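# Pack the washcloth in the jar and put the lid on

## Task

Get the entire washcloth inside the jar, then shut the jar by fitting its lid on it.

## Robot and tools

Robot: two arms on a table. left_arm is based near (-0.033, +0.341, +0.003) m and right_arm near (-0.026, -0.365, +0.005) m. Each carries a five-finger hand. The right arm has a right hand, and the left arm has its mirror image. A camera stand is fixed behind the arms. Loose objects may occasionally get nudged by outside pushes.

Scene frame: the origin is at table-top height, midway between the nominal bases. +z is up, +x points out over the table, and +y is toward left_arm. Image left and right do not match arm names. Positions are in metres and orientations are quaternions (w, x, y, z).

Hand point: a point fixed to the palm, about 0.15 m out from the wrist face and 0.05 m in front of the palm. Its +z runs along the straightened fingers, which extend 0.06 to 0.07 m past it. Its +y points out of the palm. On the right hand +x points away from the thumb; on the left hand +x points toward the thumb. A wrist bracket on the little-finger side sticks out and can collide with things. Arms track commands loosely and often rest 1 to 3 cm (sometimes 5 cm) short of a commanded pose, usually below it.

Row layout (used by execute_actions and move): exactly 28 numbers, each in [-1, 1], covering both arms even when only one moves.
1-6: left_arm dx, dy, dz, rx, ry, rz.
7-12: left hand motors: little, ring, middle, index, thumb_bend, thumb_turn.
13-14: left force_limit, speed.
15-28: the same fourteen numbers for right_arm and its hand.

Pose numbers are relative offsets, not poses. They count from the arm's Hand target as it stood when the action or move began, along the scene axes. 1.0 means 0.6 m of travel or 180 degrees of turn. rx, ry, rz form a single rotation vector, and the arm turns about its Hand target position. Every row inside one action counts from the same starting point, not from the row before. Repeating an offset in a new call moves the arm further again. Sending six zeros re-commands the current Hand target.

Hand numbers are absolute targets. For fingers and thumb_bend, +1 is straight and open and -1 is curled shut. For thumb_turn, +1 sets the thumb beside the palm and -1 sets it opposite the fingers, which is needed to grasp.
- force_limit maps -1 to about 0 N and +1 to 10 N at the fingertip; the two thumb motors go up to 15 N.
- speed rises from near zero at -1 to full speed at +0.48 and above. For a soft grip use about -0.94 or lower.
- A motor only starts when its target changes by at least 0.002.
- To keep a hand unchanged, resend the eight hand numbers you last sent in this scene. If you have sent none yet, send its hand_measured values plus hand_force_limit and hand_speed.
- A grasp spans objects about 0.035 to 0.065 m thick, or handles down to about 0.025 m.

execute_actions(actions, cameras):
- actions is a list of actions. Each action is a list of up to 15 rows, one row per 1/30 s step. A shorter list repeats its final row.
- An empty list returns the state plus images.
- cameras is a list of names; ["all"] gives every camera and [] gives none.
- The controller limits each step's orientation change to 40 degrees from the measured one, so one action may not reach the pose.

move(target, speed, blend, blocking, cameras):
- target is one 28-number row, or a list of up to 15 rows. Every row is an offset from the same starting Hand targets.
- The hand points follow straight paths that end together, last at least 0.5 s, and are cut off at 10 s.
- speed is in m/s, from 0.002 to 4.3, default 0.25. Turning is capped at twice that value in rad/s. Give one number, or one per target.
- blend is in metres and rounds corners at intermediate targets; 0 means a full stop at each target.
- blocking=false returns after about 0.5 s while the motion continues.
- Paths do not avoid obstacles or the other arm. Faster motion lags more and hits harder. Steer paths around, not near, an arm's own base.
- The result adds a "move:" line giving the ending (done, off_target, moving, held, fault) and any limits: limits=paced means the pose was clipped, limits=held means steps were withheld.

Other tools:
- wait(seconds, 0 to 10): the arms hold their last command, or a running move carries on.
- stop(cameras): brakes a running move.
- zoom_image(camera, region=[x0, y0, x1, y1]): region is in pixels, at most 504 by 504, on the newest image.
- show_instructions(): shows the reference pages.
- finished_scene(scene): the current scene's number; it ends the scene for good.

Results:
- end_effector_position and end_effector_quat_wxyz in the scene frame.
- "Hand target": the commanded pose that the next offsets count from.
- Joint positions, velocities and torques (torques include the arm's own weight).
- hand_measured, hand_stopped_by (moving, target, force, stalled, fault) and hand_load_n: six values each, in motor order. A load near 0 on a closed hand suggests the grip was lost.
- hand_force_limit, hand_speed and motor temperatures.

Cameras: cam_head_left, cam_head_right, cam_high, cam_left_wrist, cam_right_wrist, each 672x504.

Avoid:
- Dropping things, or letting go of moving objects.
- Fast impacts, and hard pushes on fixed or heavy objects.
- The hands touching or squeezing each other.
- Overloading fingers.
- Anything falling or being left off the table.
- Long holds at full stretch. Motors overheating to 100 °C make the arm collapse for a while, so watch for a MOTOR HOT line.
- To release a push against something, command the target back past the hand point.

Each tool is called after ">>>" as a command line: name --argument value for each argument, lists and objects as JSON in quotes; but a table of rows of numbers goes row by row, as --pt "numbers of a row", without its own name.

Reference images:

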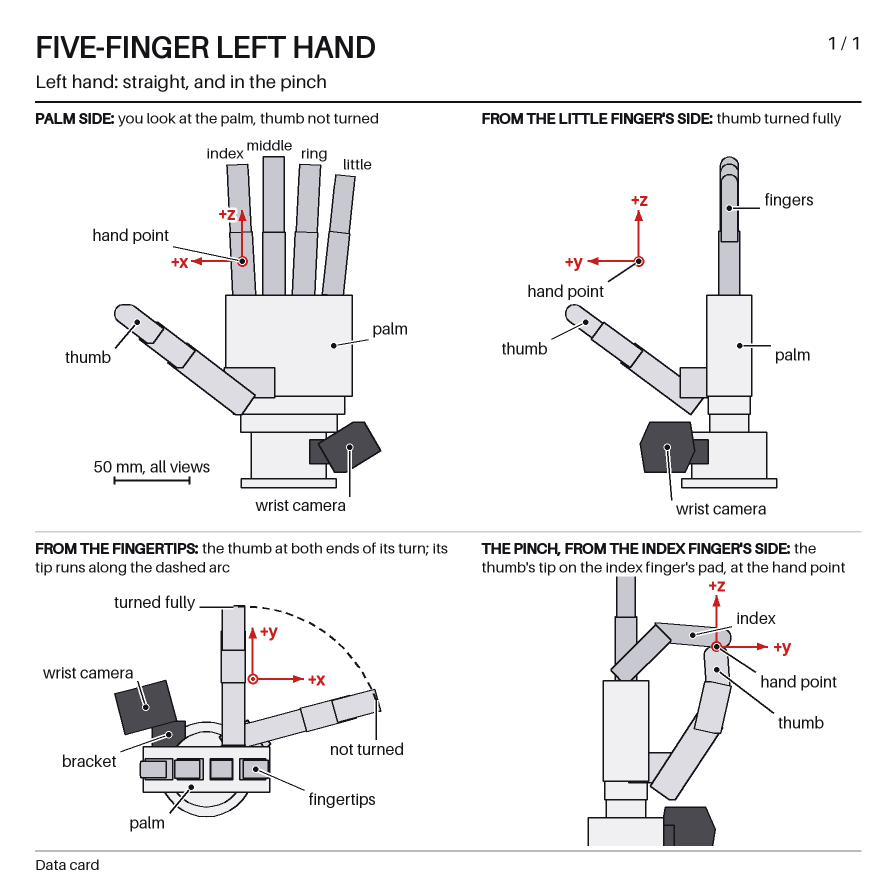

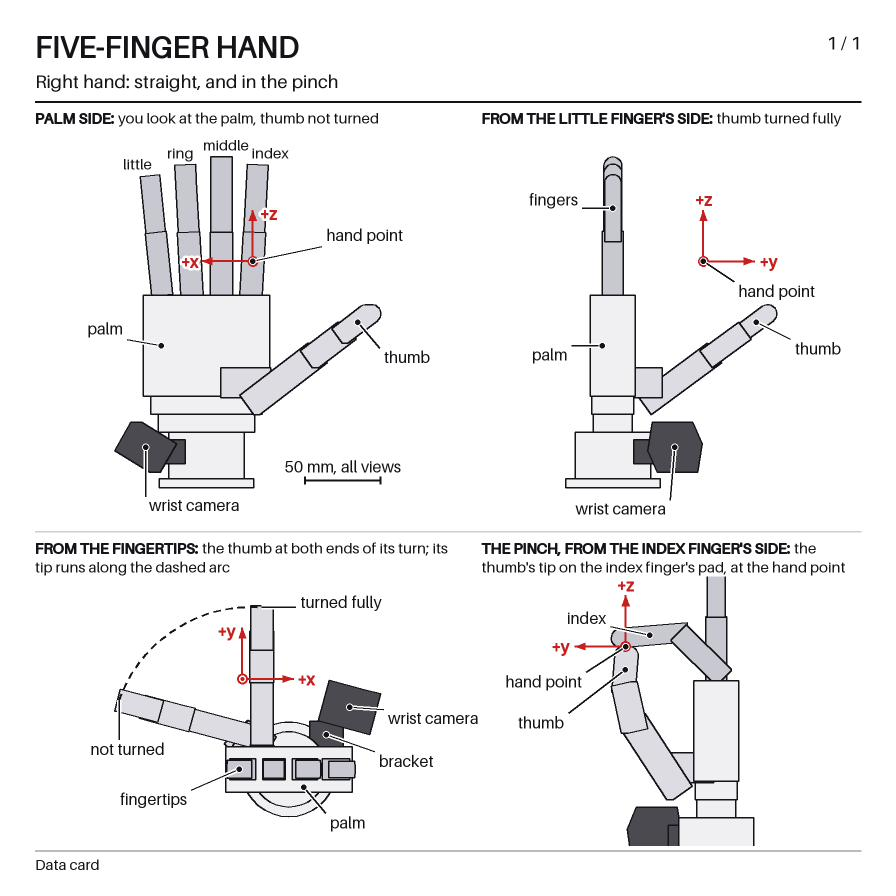

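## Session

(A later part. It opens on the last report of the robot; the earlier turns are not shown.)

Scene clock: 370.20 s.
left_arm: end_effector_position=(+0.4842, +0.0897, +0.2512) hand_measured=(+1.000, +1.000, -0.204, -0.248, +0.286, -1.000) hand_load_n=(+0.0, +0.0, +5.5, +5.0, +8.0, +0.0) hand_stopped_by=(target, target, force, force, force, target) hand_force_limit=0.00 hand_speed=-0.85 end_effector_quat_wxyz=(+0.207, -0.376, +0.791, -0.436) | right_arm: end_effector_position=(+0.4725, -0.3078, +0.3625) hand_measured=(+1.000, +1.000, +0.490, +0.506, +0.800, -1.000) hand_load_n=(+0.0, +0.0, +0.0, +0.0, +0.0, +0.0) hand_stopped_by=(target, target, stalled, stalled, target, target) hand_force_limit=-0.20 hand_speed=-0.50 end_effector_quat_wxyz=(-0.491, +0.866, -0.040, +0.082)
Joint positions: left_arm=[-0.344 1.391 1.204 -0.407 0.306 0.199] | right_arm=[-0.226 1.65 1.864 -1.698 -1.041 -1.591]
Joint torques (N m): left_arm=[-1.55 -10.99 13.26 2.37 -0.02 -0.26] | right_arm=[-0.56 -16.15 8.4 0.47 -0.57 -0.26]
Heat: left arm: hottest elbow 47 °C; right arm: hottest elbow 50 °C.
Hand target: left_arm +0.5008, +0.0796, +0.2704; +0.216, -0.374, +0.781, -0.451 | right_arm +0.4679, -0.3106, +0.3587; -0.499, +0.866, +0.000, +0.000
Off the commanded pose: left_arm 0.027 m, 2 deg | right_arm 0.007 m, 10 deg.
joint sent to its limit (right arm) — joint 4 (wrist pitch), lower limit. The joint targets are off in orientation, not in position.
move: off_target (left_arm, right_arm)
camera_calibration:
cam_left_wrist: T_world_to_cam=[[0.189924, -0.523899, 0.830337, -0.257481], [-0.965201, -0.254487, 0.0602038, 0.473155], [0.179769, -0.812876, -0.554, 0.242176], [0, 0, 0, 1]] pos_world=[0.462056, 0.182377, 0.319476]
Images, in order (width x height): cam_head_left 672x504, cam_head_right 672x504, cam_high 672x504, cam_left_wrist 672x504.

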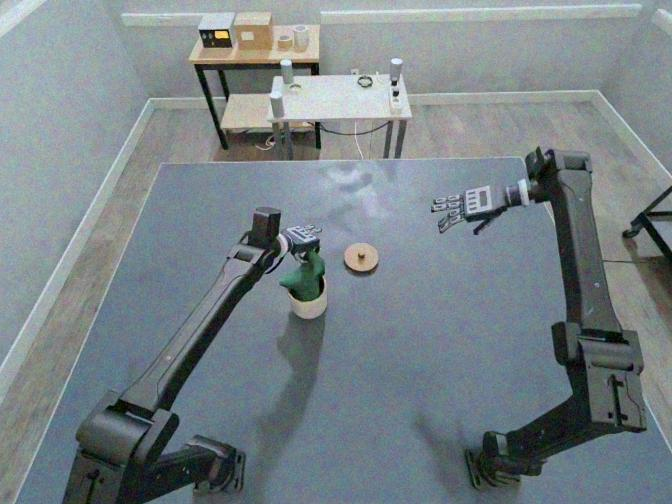

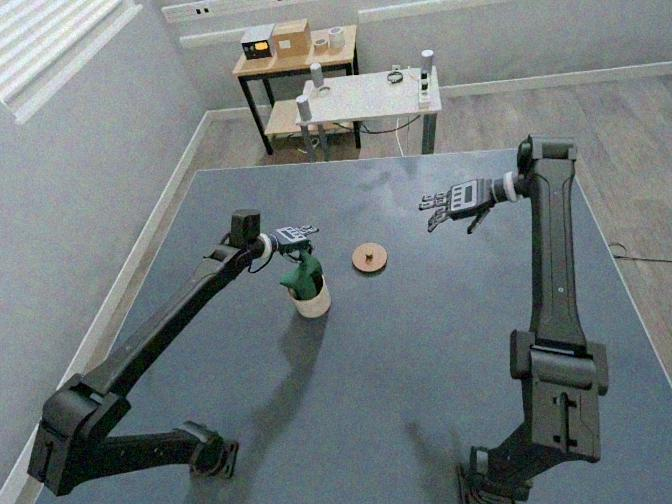

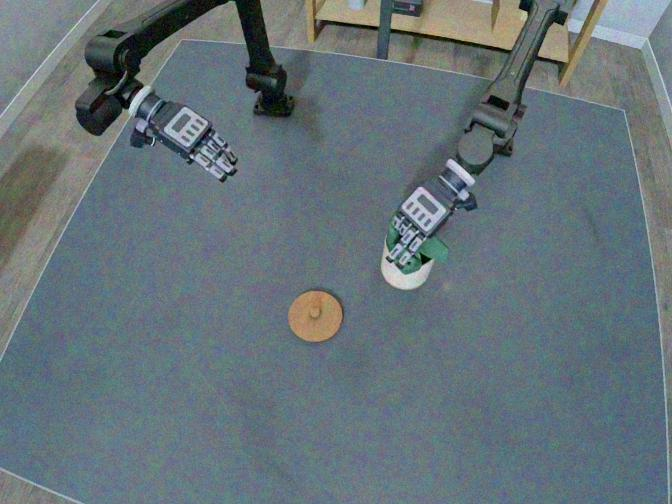

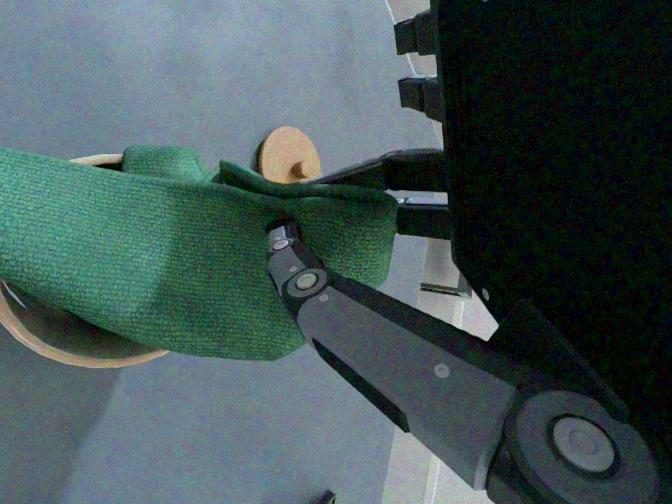

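>>> move --pt "-0.01 -0.08 0.01 0 0 0 1 1 -0.6 -0.6 -0.3 -1 0.0 -0.85 0 0 0 0 0 0 1 1 0.6 0.6 0.8 -1 -0.2 -0.5" --pt "-0.03 -0.06 -0.15 0 0 0 1 1 -0.6 -0.6 -0.3 -1 0.0 -0.85 0 0 0 0 0 0 1 1 0.6 0.6 0.8 -1 -0.2 -0.5" --speed 0.08 --blend '[0.01,0]' --cameras '["cam_head_left","cam_head_right","cam_high","cam_left_wrist"]'

>>> zoom_image --camera "cam_head_left" --region '[200, 170, 380, 350]'

>>> zoom_image --camera "cam_high" --region '[350, 150, 510, 310]'

Scene clock: 377.37 s.
left_arm: end_effector_position=(+0.4789, +0.0433, +0.1906) hand_measured=(+1.000, +1.000, -0.204, -0.248, +0.286, -1.000) hand_load_n=(+0.0, +0.0, +5.5, +5.5, +8.0, +0.0) hand_stopped_by=(target, target, force, force, force, target) hand_force_limit=0.00 hand_speed=-0.85 end_effector_quat_wxyz=(+0.221, -0.365, +0.783, -0.452) | right_arm: end_effector_position=(+0.4725, -0.3078, +0.3625) hand_measured=(+1.000, +1.000, +0.490, +0.506, +0.800, -1.000) hand_load_n=(+0.0, +0.0, +0.0, +0.0, +0.0, +0.0) hand_stopped_by=(target, target, stalled, stalled, target, target) hand_force_limit=-0.20 hand_speed=-0.50 end_effector_quat_wxyz=(-0.491, +0.866, -0.040, +0.082)
Joint positions: left_arm=[-0.441 1.449 1.072 -0.154 0.228 0.15] | right_arm=[-0.226 1.65 1.864 -1.698 -1.041 -1.591]
Joint torques (N m): left_arm=[-0.91 -11.16 8.8 2.54 0.06 -0.23] | right_arm=[-0.56 -16.03 8.38 0.46 -0.57 -0.26]
Heat: left arm: hottest elbow 49 °C; right arm: hottest elbow 49 °C.
Hand target: left_arm +0.4829, +0.0436, +0.1805; +0.216, -0.374, +0.781, -0.451 | right_arm +0.4679, -0.3106, +0.3587; -0.499, +0.866, +0.000, +0.000
Off the commanded pose: left_arm 0.011 m, 1 deg | right_arm 0.007 m, 10 deg.
joint sent to its limit (right arm) — joint 4 (wrist pitch), lower limit. The joint targets are off in orientation, not in position.
move: off_target (left_arm, right_arm)
camera_calibration:
cam_left_wrist: T_world_to_cam=[[0.148029, -0.510596, 0.846982, -0.214164], [-0.968515, -0.248179, 0.0196566, 0.468977], [0.200167, -0.823225, -0.531257, 0.158202], [0, 0, 0, 1]] pos_world=[0.454247, 0.137274, 0.256221]
Images, in order (width x height): cam_head_left 672x504, cam_head_right 672x504, cam_high 672x504, cam_left_wrist 672x504.

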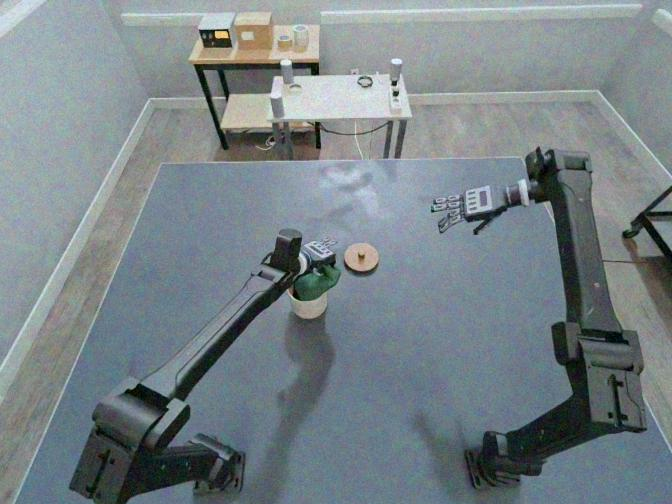

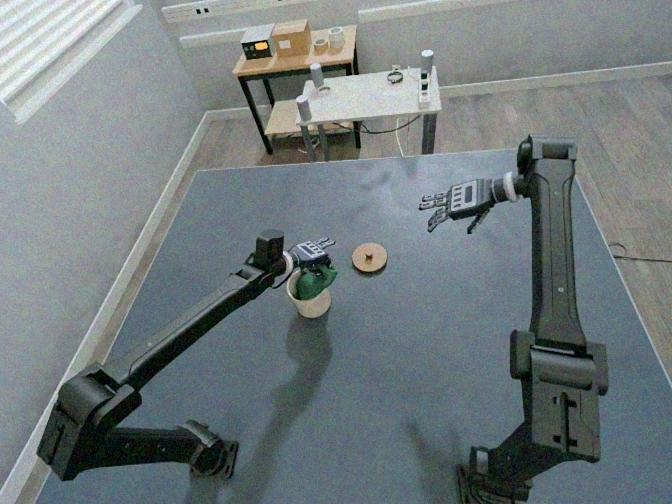

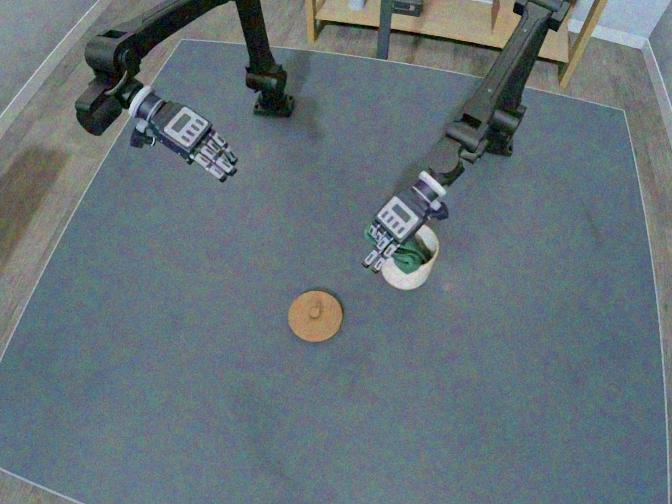

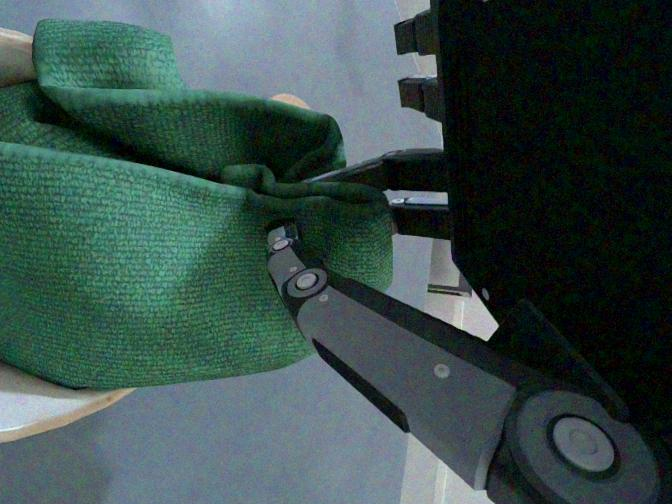

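Scaled by 2.800 from the camera's 672x504 image, which has a finer 960x720 frame.

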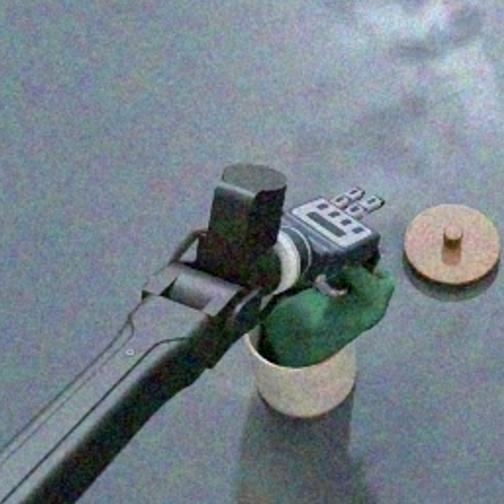

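Scaled by 3.150 from the camera's 672x504 image, which has a finer 960x720 frame.

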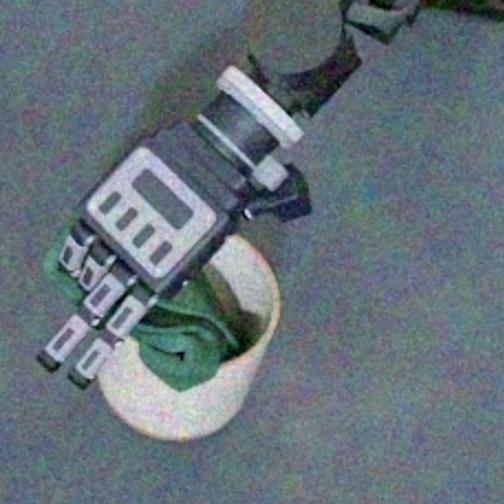

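>>> move --pt "-0.025 0.10 -0.02 0 0 0 1 1 -0.6 -0.6 -0.3 -1 0.0 -0.85 0 0 0 0 0 0 1 1 0.6 0.6 0.8 -1 -0.2 -0.5" --pt "-0.03 0.10 -0.075 0 0 0 1 1 -0.6 -0.6 -0.3 -1 0.0 -0.85 0 0 0 0 0 0 1 1 0.6 0.6 0.8 -1 -0.2 -0.5" --speed 0.07 --blend '[0.01,0]' --cameras '["cam_head_left","cam_head_right","cam_high","cam_left_wrist"]'

>>> zoom_image --camera "cam_head_left" --region '[200, 170, 380, 350]'

>>> zoom_image --camera "cam_high" --region '[350, 150, 510, 310]'

Scene clock: 384.10 s.
left_arm: end_effector_position=(+0.4610, +0.0984, +0.1478) hand_measured=(+1.000, +1.000, -0.204, -0.248, +0.286, -1.000) hand_load_n=(+0.0, +0.0, +5.5, +5.0, +8.0, +0.0) hand_stopped_by=(target, target, force, force, force, target) hand_force_limit=0.00 hand_speed=-0.85 end_effector_quat_wxyz=(+0.213, -0.376, +0.777, -0.458) | right_arm: end_effector_position=(+0.4725, -0.3078, +0.3625) hand_measured=(+1.000, +1.000, +0.490, +0.506, +0.800, -1.000) hand_load_n=(-0.5, +0.0, +0.0, +0.0, +0.0, +0.0) hand_stopped_by=(target, target, stalled, stalled, target, target) hand_force_limit=-0.20 hand_speed=-0.50 end_effector_quat_wxyz=(-0.491, +0.866, -0.040, +0.082)
Joint positions: left_arm=[-0.333 1.41 0.905 -0.039 0.325 0.176] | right_arm=[-0.226 1.65 1.864 -1.698 -1.041 -1.591]
Joint torques (N m): left_arm=[-0.44 -10.11 8.25 2.56 0.06 0.12] | right_arm=[-0.56 -16.09 8.38 0.47 -0.58 -0.26]
Heat: left arm: hottest elbow 49 °C; right arm: hottest elbow 48 °C.
Hand target: left_arm +0.4649, +0.1035, +0.1355; +0.216, -0.374, +0.781, -0.451 | right_arm +0.4679, -0.3106, +0.3587; -0.499, +0.866, +0.000, +0.000
Off the commanded pose: left_arm 0.014 m, 1 deg | right_arm 0.007 m, 10 deg.
joint sent to its limit (right arm) — joint 4 (wrist pitch), lower limit. The joint targets are off in orientation, not in position.
move: off_target (left_arm, right_arm)
camera_calibration:
cam_left_wrist: T_world_to_cam=[[0.16651, -0.488352, 0.856613, -0.159385], [-0.965106, -0.258774, 0.0400724, 0.462533], [0.2021, -0.833395, -0.5144, 0.182082], [0, 0, 0, 1]] pos_world=[0.436134, 0.193602, 0.21166]
Images, in order (width x height): cam_head_left 672x504, cam_head_right 672x504, cam_high 672x504, cam_left_wrist 672x504.

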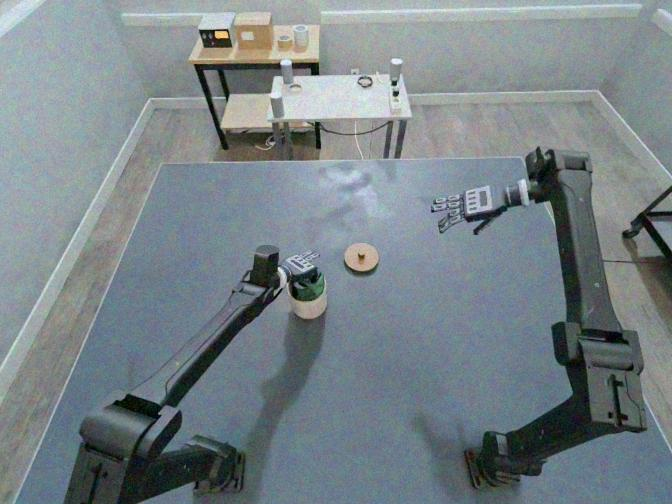

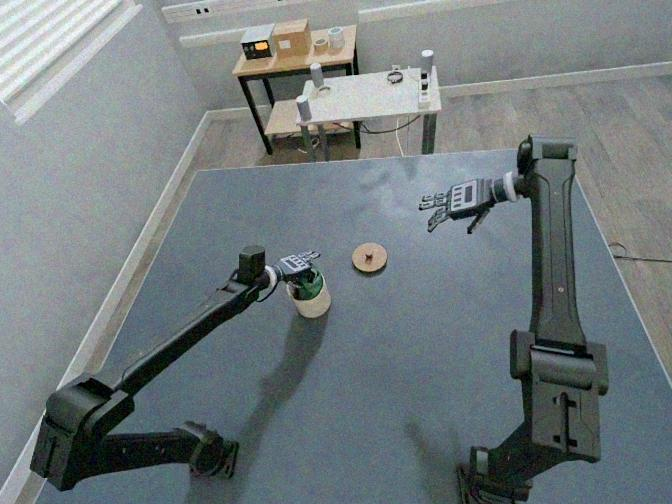

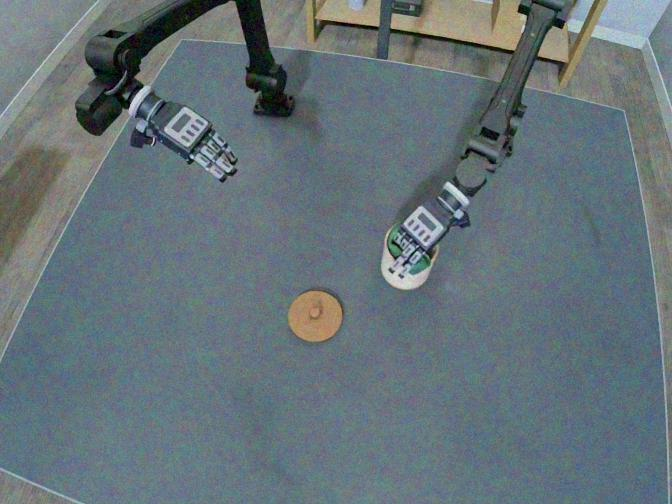

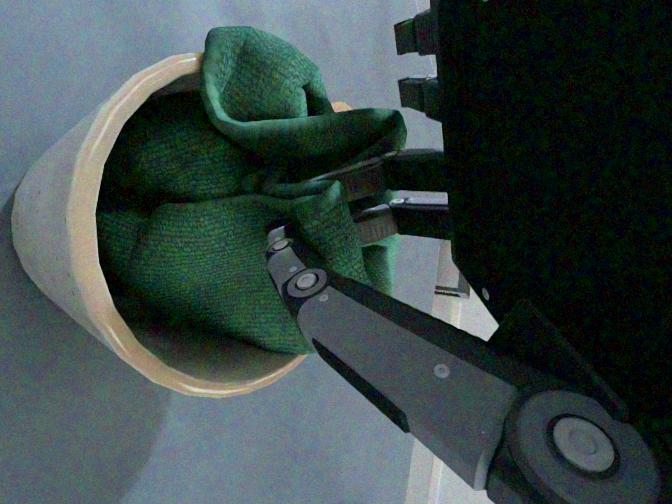

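Scaled by 2.800 from the camera's 672x504 image, which has a finer 960x720 frame.

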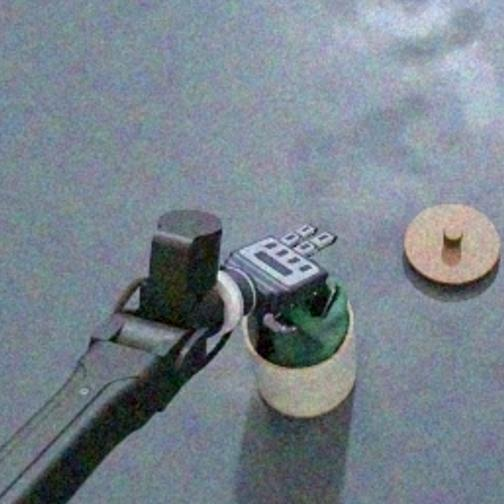

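Scaled by 3.150 from the camera's 672x504 image, which has a finer 960x720 frame.

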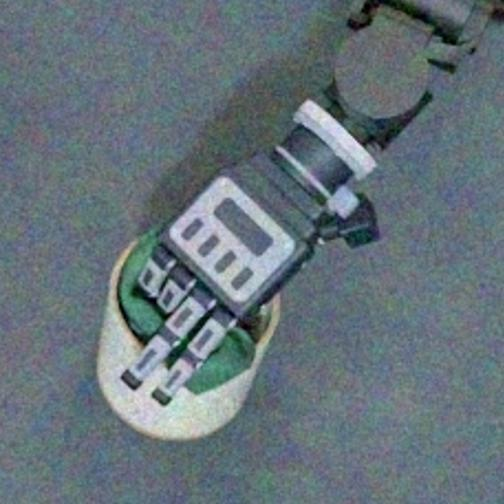

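>>> move --pt "-0.02 0.015 -0.035 0 0 0 1 1 -0.6 -0.6 -0.3 -1 0.0 -0.85 0 0 0 0 0 0 1 1 0.6 0.6 0.8 -1 -0.2 -0.5" --speed 0.06

>>> move --pt "0 0 0.01 0 0 0 1 1 -0.05 -0.05 0.75 -1 0.0 -0.6 0 0 0 0 0 0 1 1 0.6 0.6 0.8 -1 -0.2 -0.5" --speed 0.06 --cameras '["cam_head_left","cam_head_right","cam_high","cam_left_wrist"]'

Scene clock: 391.57 s.
left_arm: end_effector_position=(+0.4497, +0.1061, +0.1261) hand_measured=(+1.000, +1.000, -0.204, -0.248, +0.286, -1.000) hand_load_n=(+0.0, +0.0, +5.5, +5.0, +8.0, +0.0) hand_stopped_by=(target, target, force, force, force, target) hand_force_limit=0.00 hand_speed=-0.85 end_effector_quat_wxyz=(+0.213, -0.375, +0.777, -0.458) | right_arm: end_effector_position=(+0.4725, -0.3078, +0.3625) hand_measured=(+1.000, +1.000, +0.490, +0.506, +0.800, -1.000) hand_load_n=(+0.0, -0.5, +0.0, +0.0, +0.0, +0.0) hand_stopped_by=(target, target, stalled, stalled, target, target) hand_force_limit=-0.20 hand_speed=-0.50 end_effector_quat_wxyz=(-0.491, +0.866, -0.040, +0.082)
Joint positions: left_arm=[-0.323 1.41 0.839 0.025 0.336 0.182] | right_arm=[-0.226 1.65 1.864 -1.698 -1.041 -1.591]
Joint torques (N m): left_arm=[-0.32 -9.58 7.76 2.43 0.04 0.14] | right_arm=[-0.56 -16.09 8.39 0.47 -0.57 -0.26]
Heat: left arm: hottest elbow 48 °C; right arm: hottest elbow 48 °C.
Hand target: left_arm +0.4528, +0.1125, +0.1145; +0.216, -0.374, +0.781, -0.451 | right_arm +0.4679, -0.3106, +0.3587; -0.499, +0.866, +0.000, +0.000
Off the commanded pose: left_arm 0.014 m, 1 deg | right_arm 0.007 m, 10 deg.
joint sent to its limit (right arm) — joint 4 (wrist pitch), lower limit. The joint targets are off in orientation, not in position.
move: off_target (left_arm, right_arm)

Scene clock: 392.67 s.
left_arm: end_effector_position=(+0.4494, +0.1068, +0.1254) hand_measured=(+1.000, +1.000, -0.050, -0.050, +0.750, -1.000) hand_load_n=(+0.0, +0.0, -0.5, +0.0, +0.0, +0.0) hand_stopped_by=(target, target, target, target, target, target) hand_force_limit=0.00 hand_speed=-0.60 end_effector_quat_wxyz=(+0.213, -0.375, +0.778, -0.457) | right_arm: end_effector_position=(+0.4725, -0.3078, +0.3625) hand_measured=(+1.000, +1.000, +0.490, +0.506, +0.800, -1.000) hand_load_n=(-0.5, +0.0, +0.0, +0.0, +0.0, +0.5) hand_stopped_by=(target, target, stalled, stalled, target, target) hand_force_limit=-0.20 hand_speed=-0.50 end_effector_quat_wxyz=(-0.491, +0.866, -0.040, +0.082)
Joint positions: left_arm=[-0.322 1.41 0.838 0.025 0.336 0.184] | right_arm=[-0.226 1.65 1.864 -1.698 -1.041 -1.591]
Joint torques (N m): left_arm=[-0.44 -10.64 8.66 1.72 0.05 0.13] | right_arm=[-0.56 -16.09 8.39 0.46 -0.58 -0.26]
Heat: left arm: hottest elbow 48 °C; right arm: hottest elbow 48 °C.
Hand target: left_arm +0.4528, +0.1125, +0.1204; +0.216, -0.374, +0.781, -0.451 | right_arm +0.4679, -0.3106, +0.3587; -0.499, +0.866, +0.000, +0.000
Off the commanded pose: left_arm 0.008 m, 1 deg | right_arm 0.007 m, 10 deg.
joint sent to its limit (right arm) — joint 4 (wrist pitch), lower limit. The joint targets are off in orientation, not in position.
move: off_target (right_arm)
camera_calibration:
cam_left_wrist: T_world_to_cam=[[0.165603, -0.489631, 0.856059, -0.133469], [-0.965636, -0.256814, 0.0399136, 0.45456], [0.200305, -0.833252, -0.515334, 0.180751], [0, 0, 0, 1]] pos_world=[0.424837, 0.201998, 0.189261]
Images, in order (width x height): cam_head_left 672x504, cam_head_right 672x504, cam_high 672x504, cam_left_wrist 672x504.

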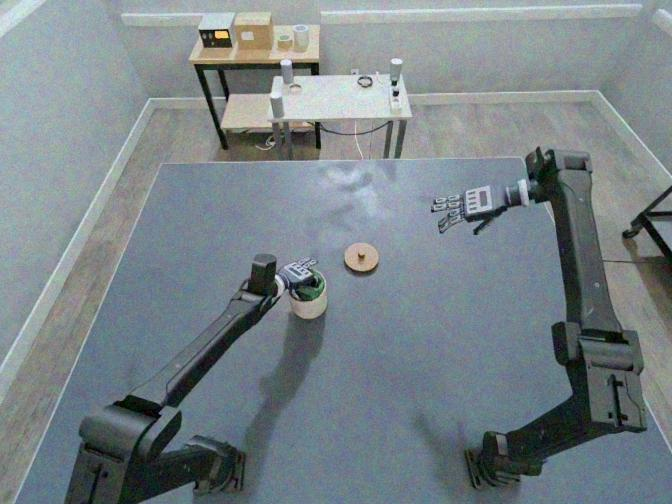

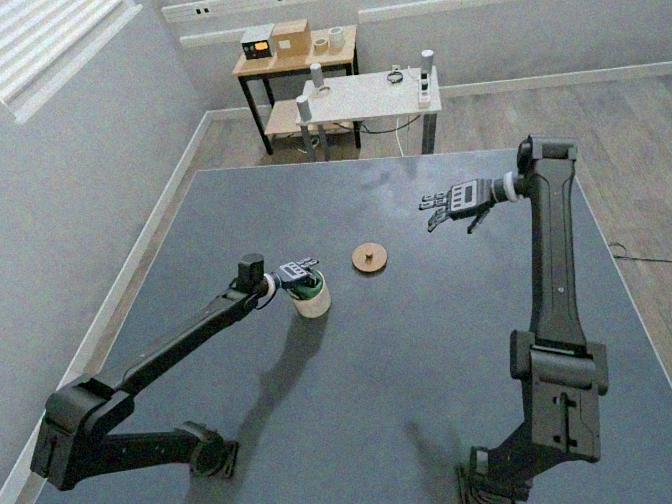

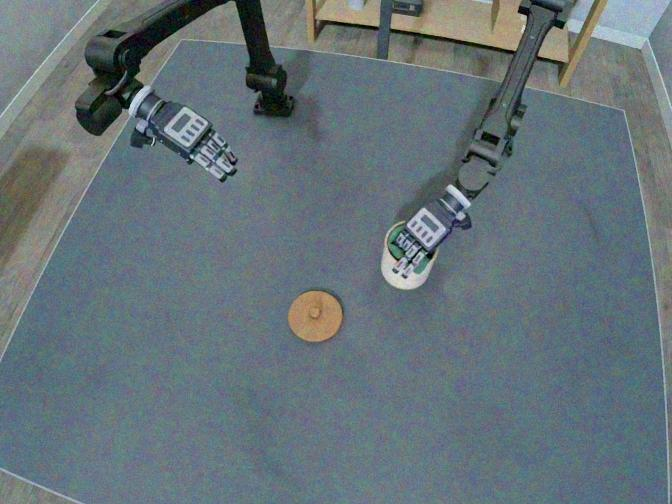

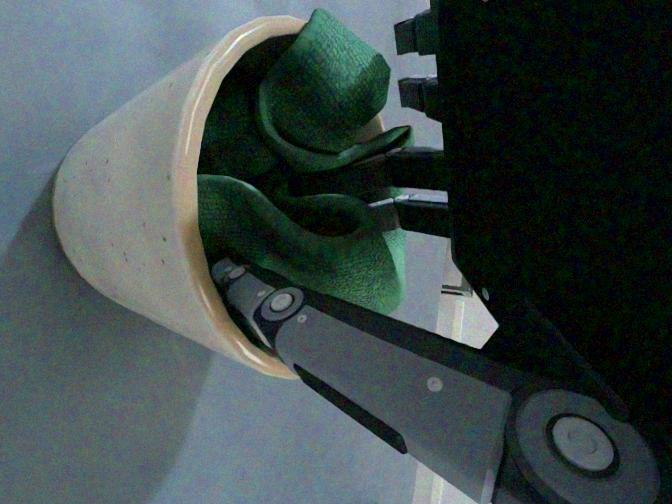

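>>> move --pt "0.0 0 0.12 0 0 0 1 1 -0.05 -0.05 0.75 -1 0.0 -0.6 0 0 0 0 0 0 1 1 0.6 0.6 0.8 -1 -0.2 -0.5" --pt "-0.1 0.12 0.35 0 0 0 1 1 -0.05 -0.05 0.75 -1 0.0 -0.6 0 0 0 0 0 0 1 1 0.6 0.6 0.8 -1 -0.2 -0.5" --speed '[0.06, 0.15]' --cameras '["cam_head_left","cam_head_right","cam_high","cam_left_wrist"]'

>>> zoom_image --camera "cam_head_left" --region '[250, 220, 380, 350]'

>>> zoom_image --camera "cam_high" --region '[350, 190, 470, 310]'

Scene clock: 398.37 s.
left_arm: end_effector_position=(+0.3848, +0.1818, +0.3069) hand_measured=(+1.000, +1.000, -0.050, -0.050, +0.750, -1.000) hand_load_n=(+0.0, +0.0, +0.0, +0.0, +0.0, +0.0) hand_stopped_by=(target, target, target, target, target, target) hand_force_limit=0.00 hand_speed=-0.60 end_effector_quat_wxyz=(+0.198, -0.386, +0.784, -0.444) | right_arm: end_effector_position=(+0.4725, -0.3078, +0.3625) hand_measured=(+1.000, +1.000, +0.490, +0.506, +0.800, -1.000) hand_load_n=(+0.0, +0.0, +0.0, +0.0, -0.5, +0.0) hand_stopped_by=(target, target, stalled, stalled, target, target) hand_force_limit=-0.20 hand_speed=-0.50 end_effector_quat_wxyz=(-0.491, +0.866, -0.040, +0.082)
Joint positions: left_arm=[-0.166 1.065 1.079 -0.643 0.461 0.276] | right_arm=[-0.226 1.65 1.864 -1.698 -1.041 -1.591]
Joint torques (N m): left_arm=[-0.56 -7.59 13.12 1.36 0.21 0.09] | right_arm=[-0.5 -16.09 8.39 0.47 -0.57 -0.26]
Heat: left arm: hottest elbow 48 °C; right arm: hottest elbow 47 °C.
Hand target: left_arm +0.3928, +0.1846, +0.3304; +0.216, -0.374, +0.781, -0.451 | right_arm +0.4679, -0.3106, +0.3587; -0.499, +0.866, +0.000, +0.000
Off the commanded pose: left_arm 0.025 m, 3 deg | right_arm 0.007 m, 10 deg.
joint sent to its limit (right arm) — joint 4 (wrist pitch), lower limit. The joint targets are off in orientation, not in position.
move: off_target (left_arm, right_arm)
camera_calibration:
cam_left_wrist: T_world_to_cam=[[0.206376, -0.497838, 0.842357, -0.251396], [-0.961721, -0.261824, 0.0808804, 0.391023], [0.180284, -0.826804, -0.532816, 0.361606], [0, 0, 0, 1]] pos_world=[0.362745, 0.276202, 0.372809]
Images, in order (width x height): cam_head_left 672x504, cam_head_right 672x504, cam_high 672x504, cam_left_wrist 672x504.

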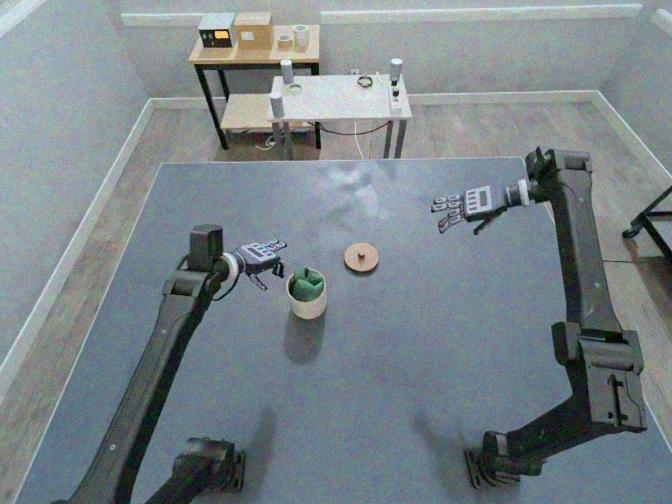

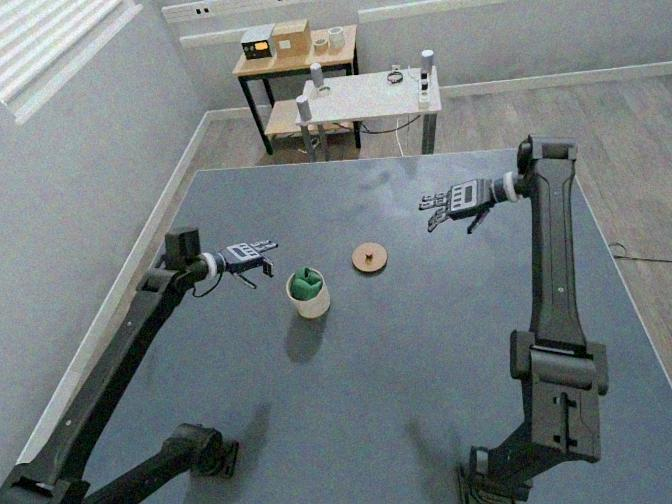

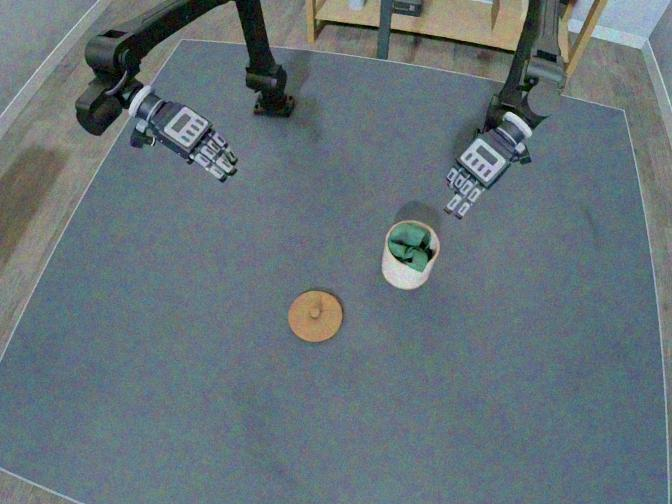

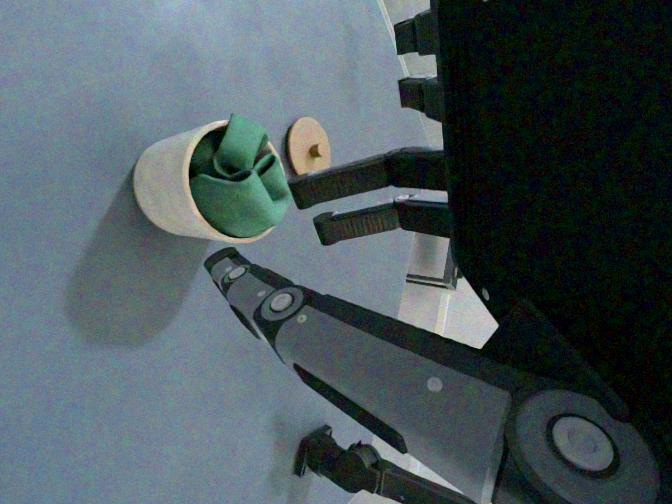

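Scaled by 3.877 from the camera's 672x504 image, which has a finer 960x720 frame.

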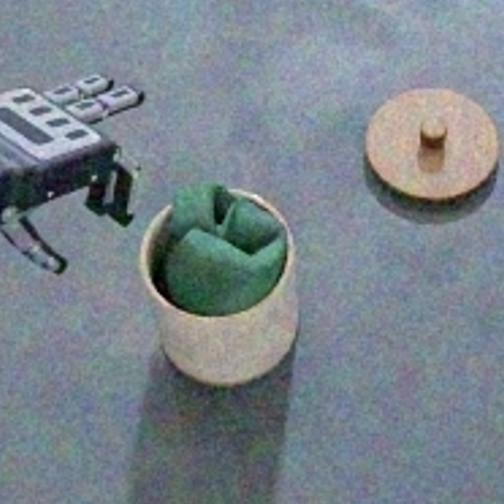

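Scaled by 4.200 from the camera's 672x504 image, which has a finer 960x720 frame.

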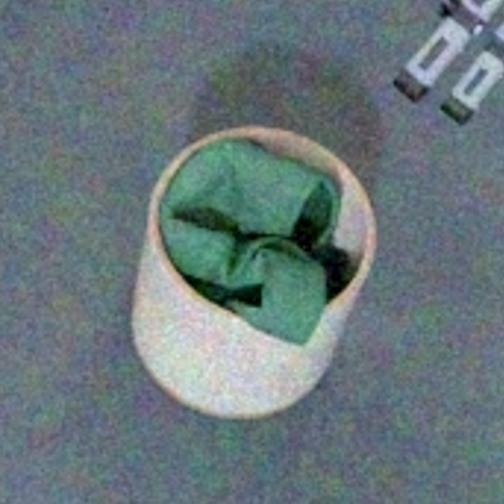

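>>> zoom_image --camera "cam_left_wrist" --region '[110, 80, 330, 270]'

>>> zoom_image --camera "cam_high" --region '[375, 210, 445, 295]'

>>> zoom_image --camera "cam_head_right" --region '[270, 250, 350, 330]'

>>> zoom_image --camera "cam_head_left" --region '[270, 250, 350, 330]'

Scaled by 2.291 from the camera's 672x504 image, which has a finer 960x720 frame.

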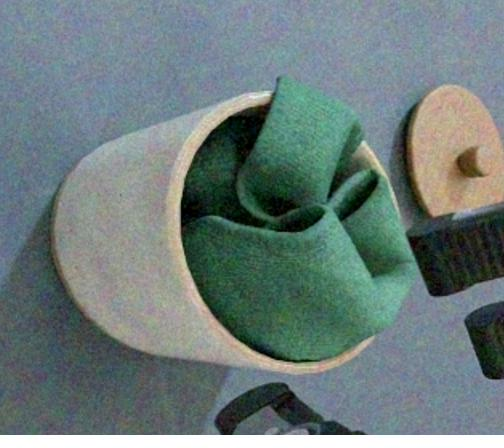

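Scaled by 5.929 from the camera's 672x504 image, which has a finer 960x720 frame.

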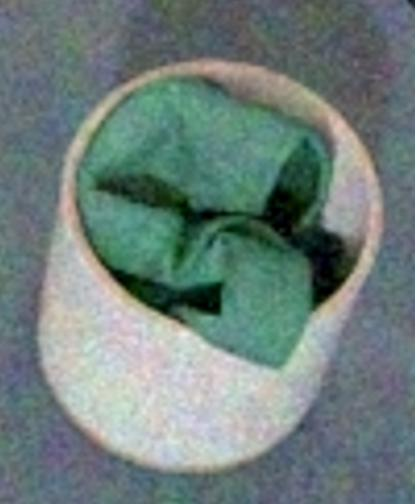

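Scaled by 6.300 from the camera's 672x504 image, which has a finer 960x720 frame.

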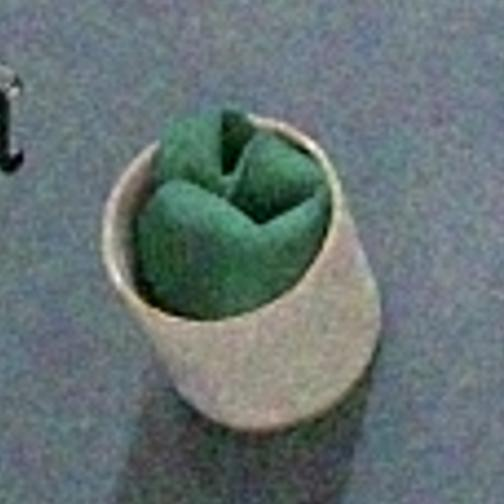

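Scaled by 6.300 from the camera's 672x504 image, which has a finer 960x720 frame.

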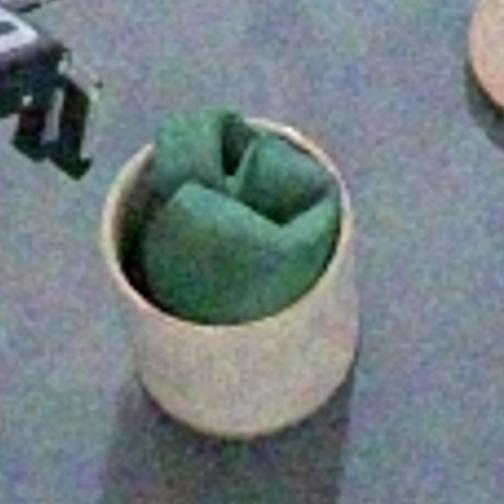

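>>> move --pt "0.052 -0.136 -0.19 0 0 0 -0.05 -0.05 -0.05 -0.05 0.9 1 0.0 -0.3 0 0 0 0 0 0 1 1 0.6 0.6 0.8 -1 -0.2 -0.5" --speed 0.15 --cameras '["cam_head_left","cam_high","cam_left_wrist"]'

>>> zoom_image --camera "cam_head_left" --region '[240, 210, 360, 330]'

>>> zoom_image --camera "cam_high" --region '[350, 170, 490, 310]'

Scene clock: 412.77 s.
left_arm: end_effector_position=(+0.4213, +0.1076, +0.2200) hand_measured=(-0.050, -0.050, -0.050, -0.050, +0.900, +1.000) hand_load_n=(+0.0, +0.0, +0.0, +0.0, +0.0, -0.5) hand_stopped_by=(target, target, target, target, target, target) hand_force_limit=0.00 hand_speed=-0.30 end_effector_quat_wxyz=(+0.220, -0.369, +0.784, -0.448) | right_arm: end_effector_position=(+0.4725, -0.3078, +0.3625) hand_measured=(+1.000, +1.000, +0.490, +0.506, +0.800, -1.000) hand_load_n=(+0.5, +0.0, +0.0, +0.0, -0.5, +0.0) hand_stopped_by=(target, target, stalled, stalled, target, target) hand_force_limit=-0.20 hand_speed=-0.50 end_effector_quat_wxyz=(-0.491, +0.866, -0.040, +0.082)
Joint positions: left_arm=[-0.351 1.22 0.945 -0.278 0.3 0.195] | right_arm=[-0.226 1.65 1.864 -1.698 -1.041 -1.591]
Joint torques (N m): left_arm=[-1.55 -8.23 9.37 2.5 -0.04 -0.28] | right_arm=[-0.56 -16.09 8.39 0.47 -0.57 -0.26]
Heat: left arm: hottest elbow 48 °C; right arm: hottest elbow 46 °C.
Hand target: left_arm +0.4241, +0.1030, +0.2167; +0.216, -0.374, +0.781, -0.451 | right_arm +0.4679, -0.3106, +0.3587; -0.499, +0.866, +0.000, +0.000
Off the commanded pose: left_arm 0.007 m, 1 deg | right_arm 0.007 m, 10 deg.
joint sent to its limit (right arm) — joint 4 (wrist pitch), lower limit. The joint targets are off in orientation, not in position.
move: off_target (right_arm)
camera_calibration:
cam_left_wrist: T_world_to_cam=[[0.158363, -0.513024, 0.843639, -0.201148], [-0.966818, -0.254033, 0.027006, 0.426854], [0.200458, -0.819923, -0.536231, 0.238974], [0, 0, 0, 1]] pos_world=[0.396641, 0.201182, 0.286314]
Images, in order (width x height): cam_head_left 672x504, cam_high 672x504, cam_left_wrist 672x504.

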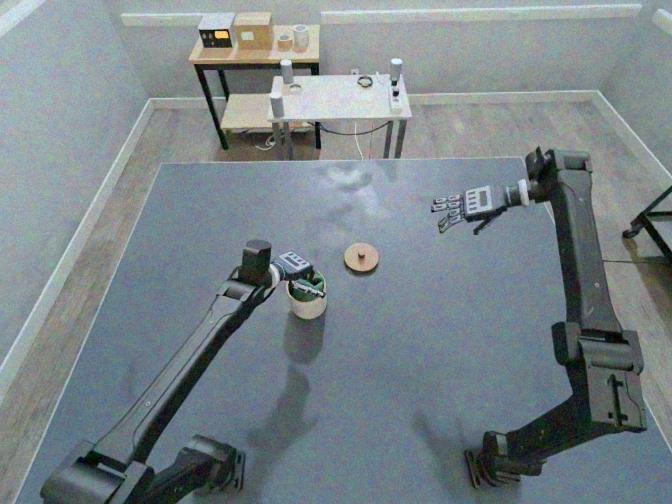

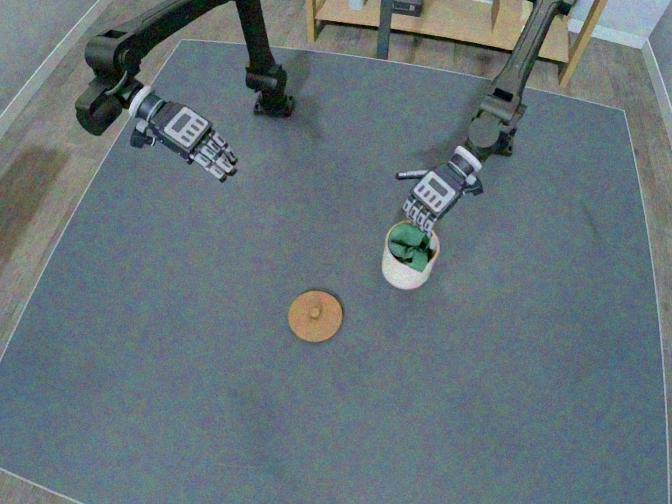

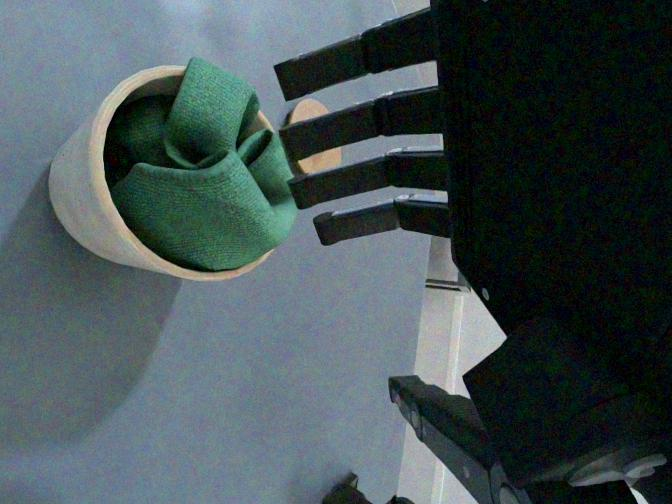

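Scaled by 4.200 from the camera's 672x504 image, which has a finer 960x720 frame.

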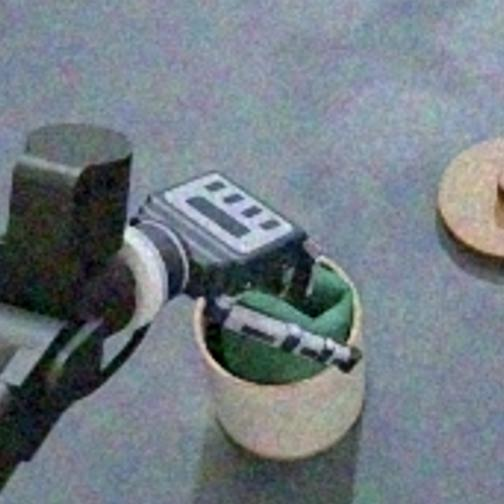

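Scaled by 3.600 from the camera's 672x504 image, which has a finer 960x720 frame.

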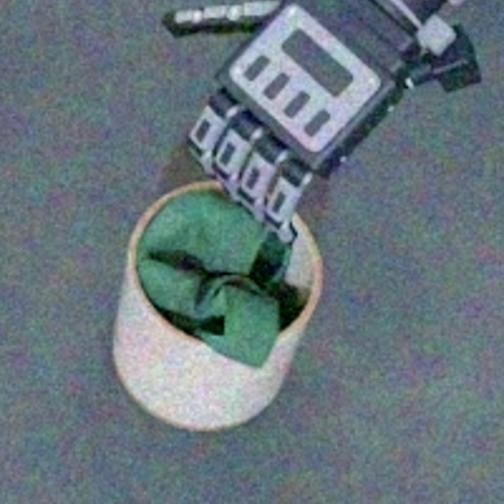

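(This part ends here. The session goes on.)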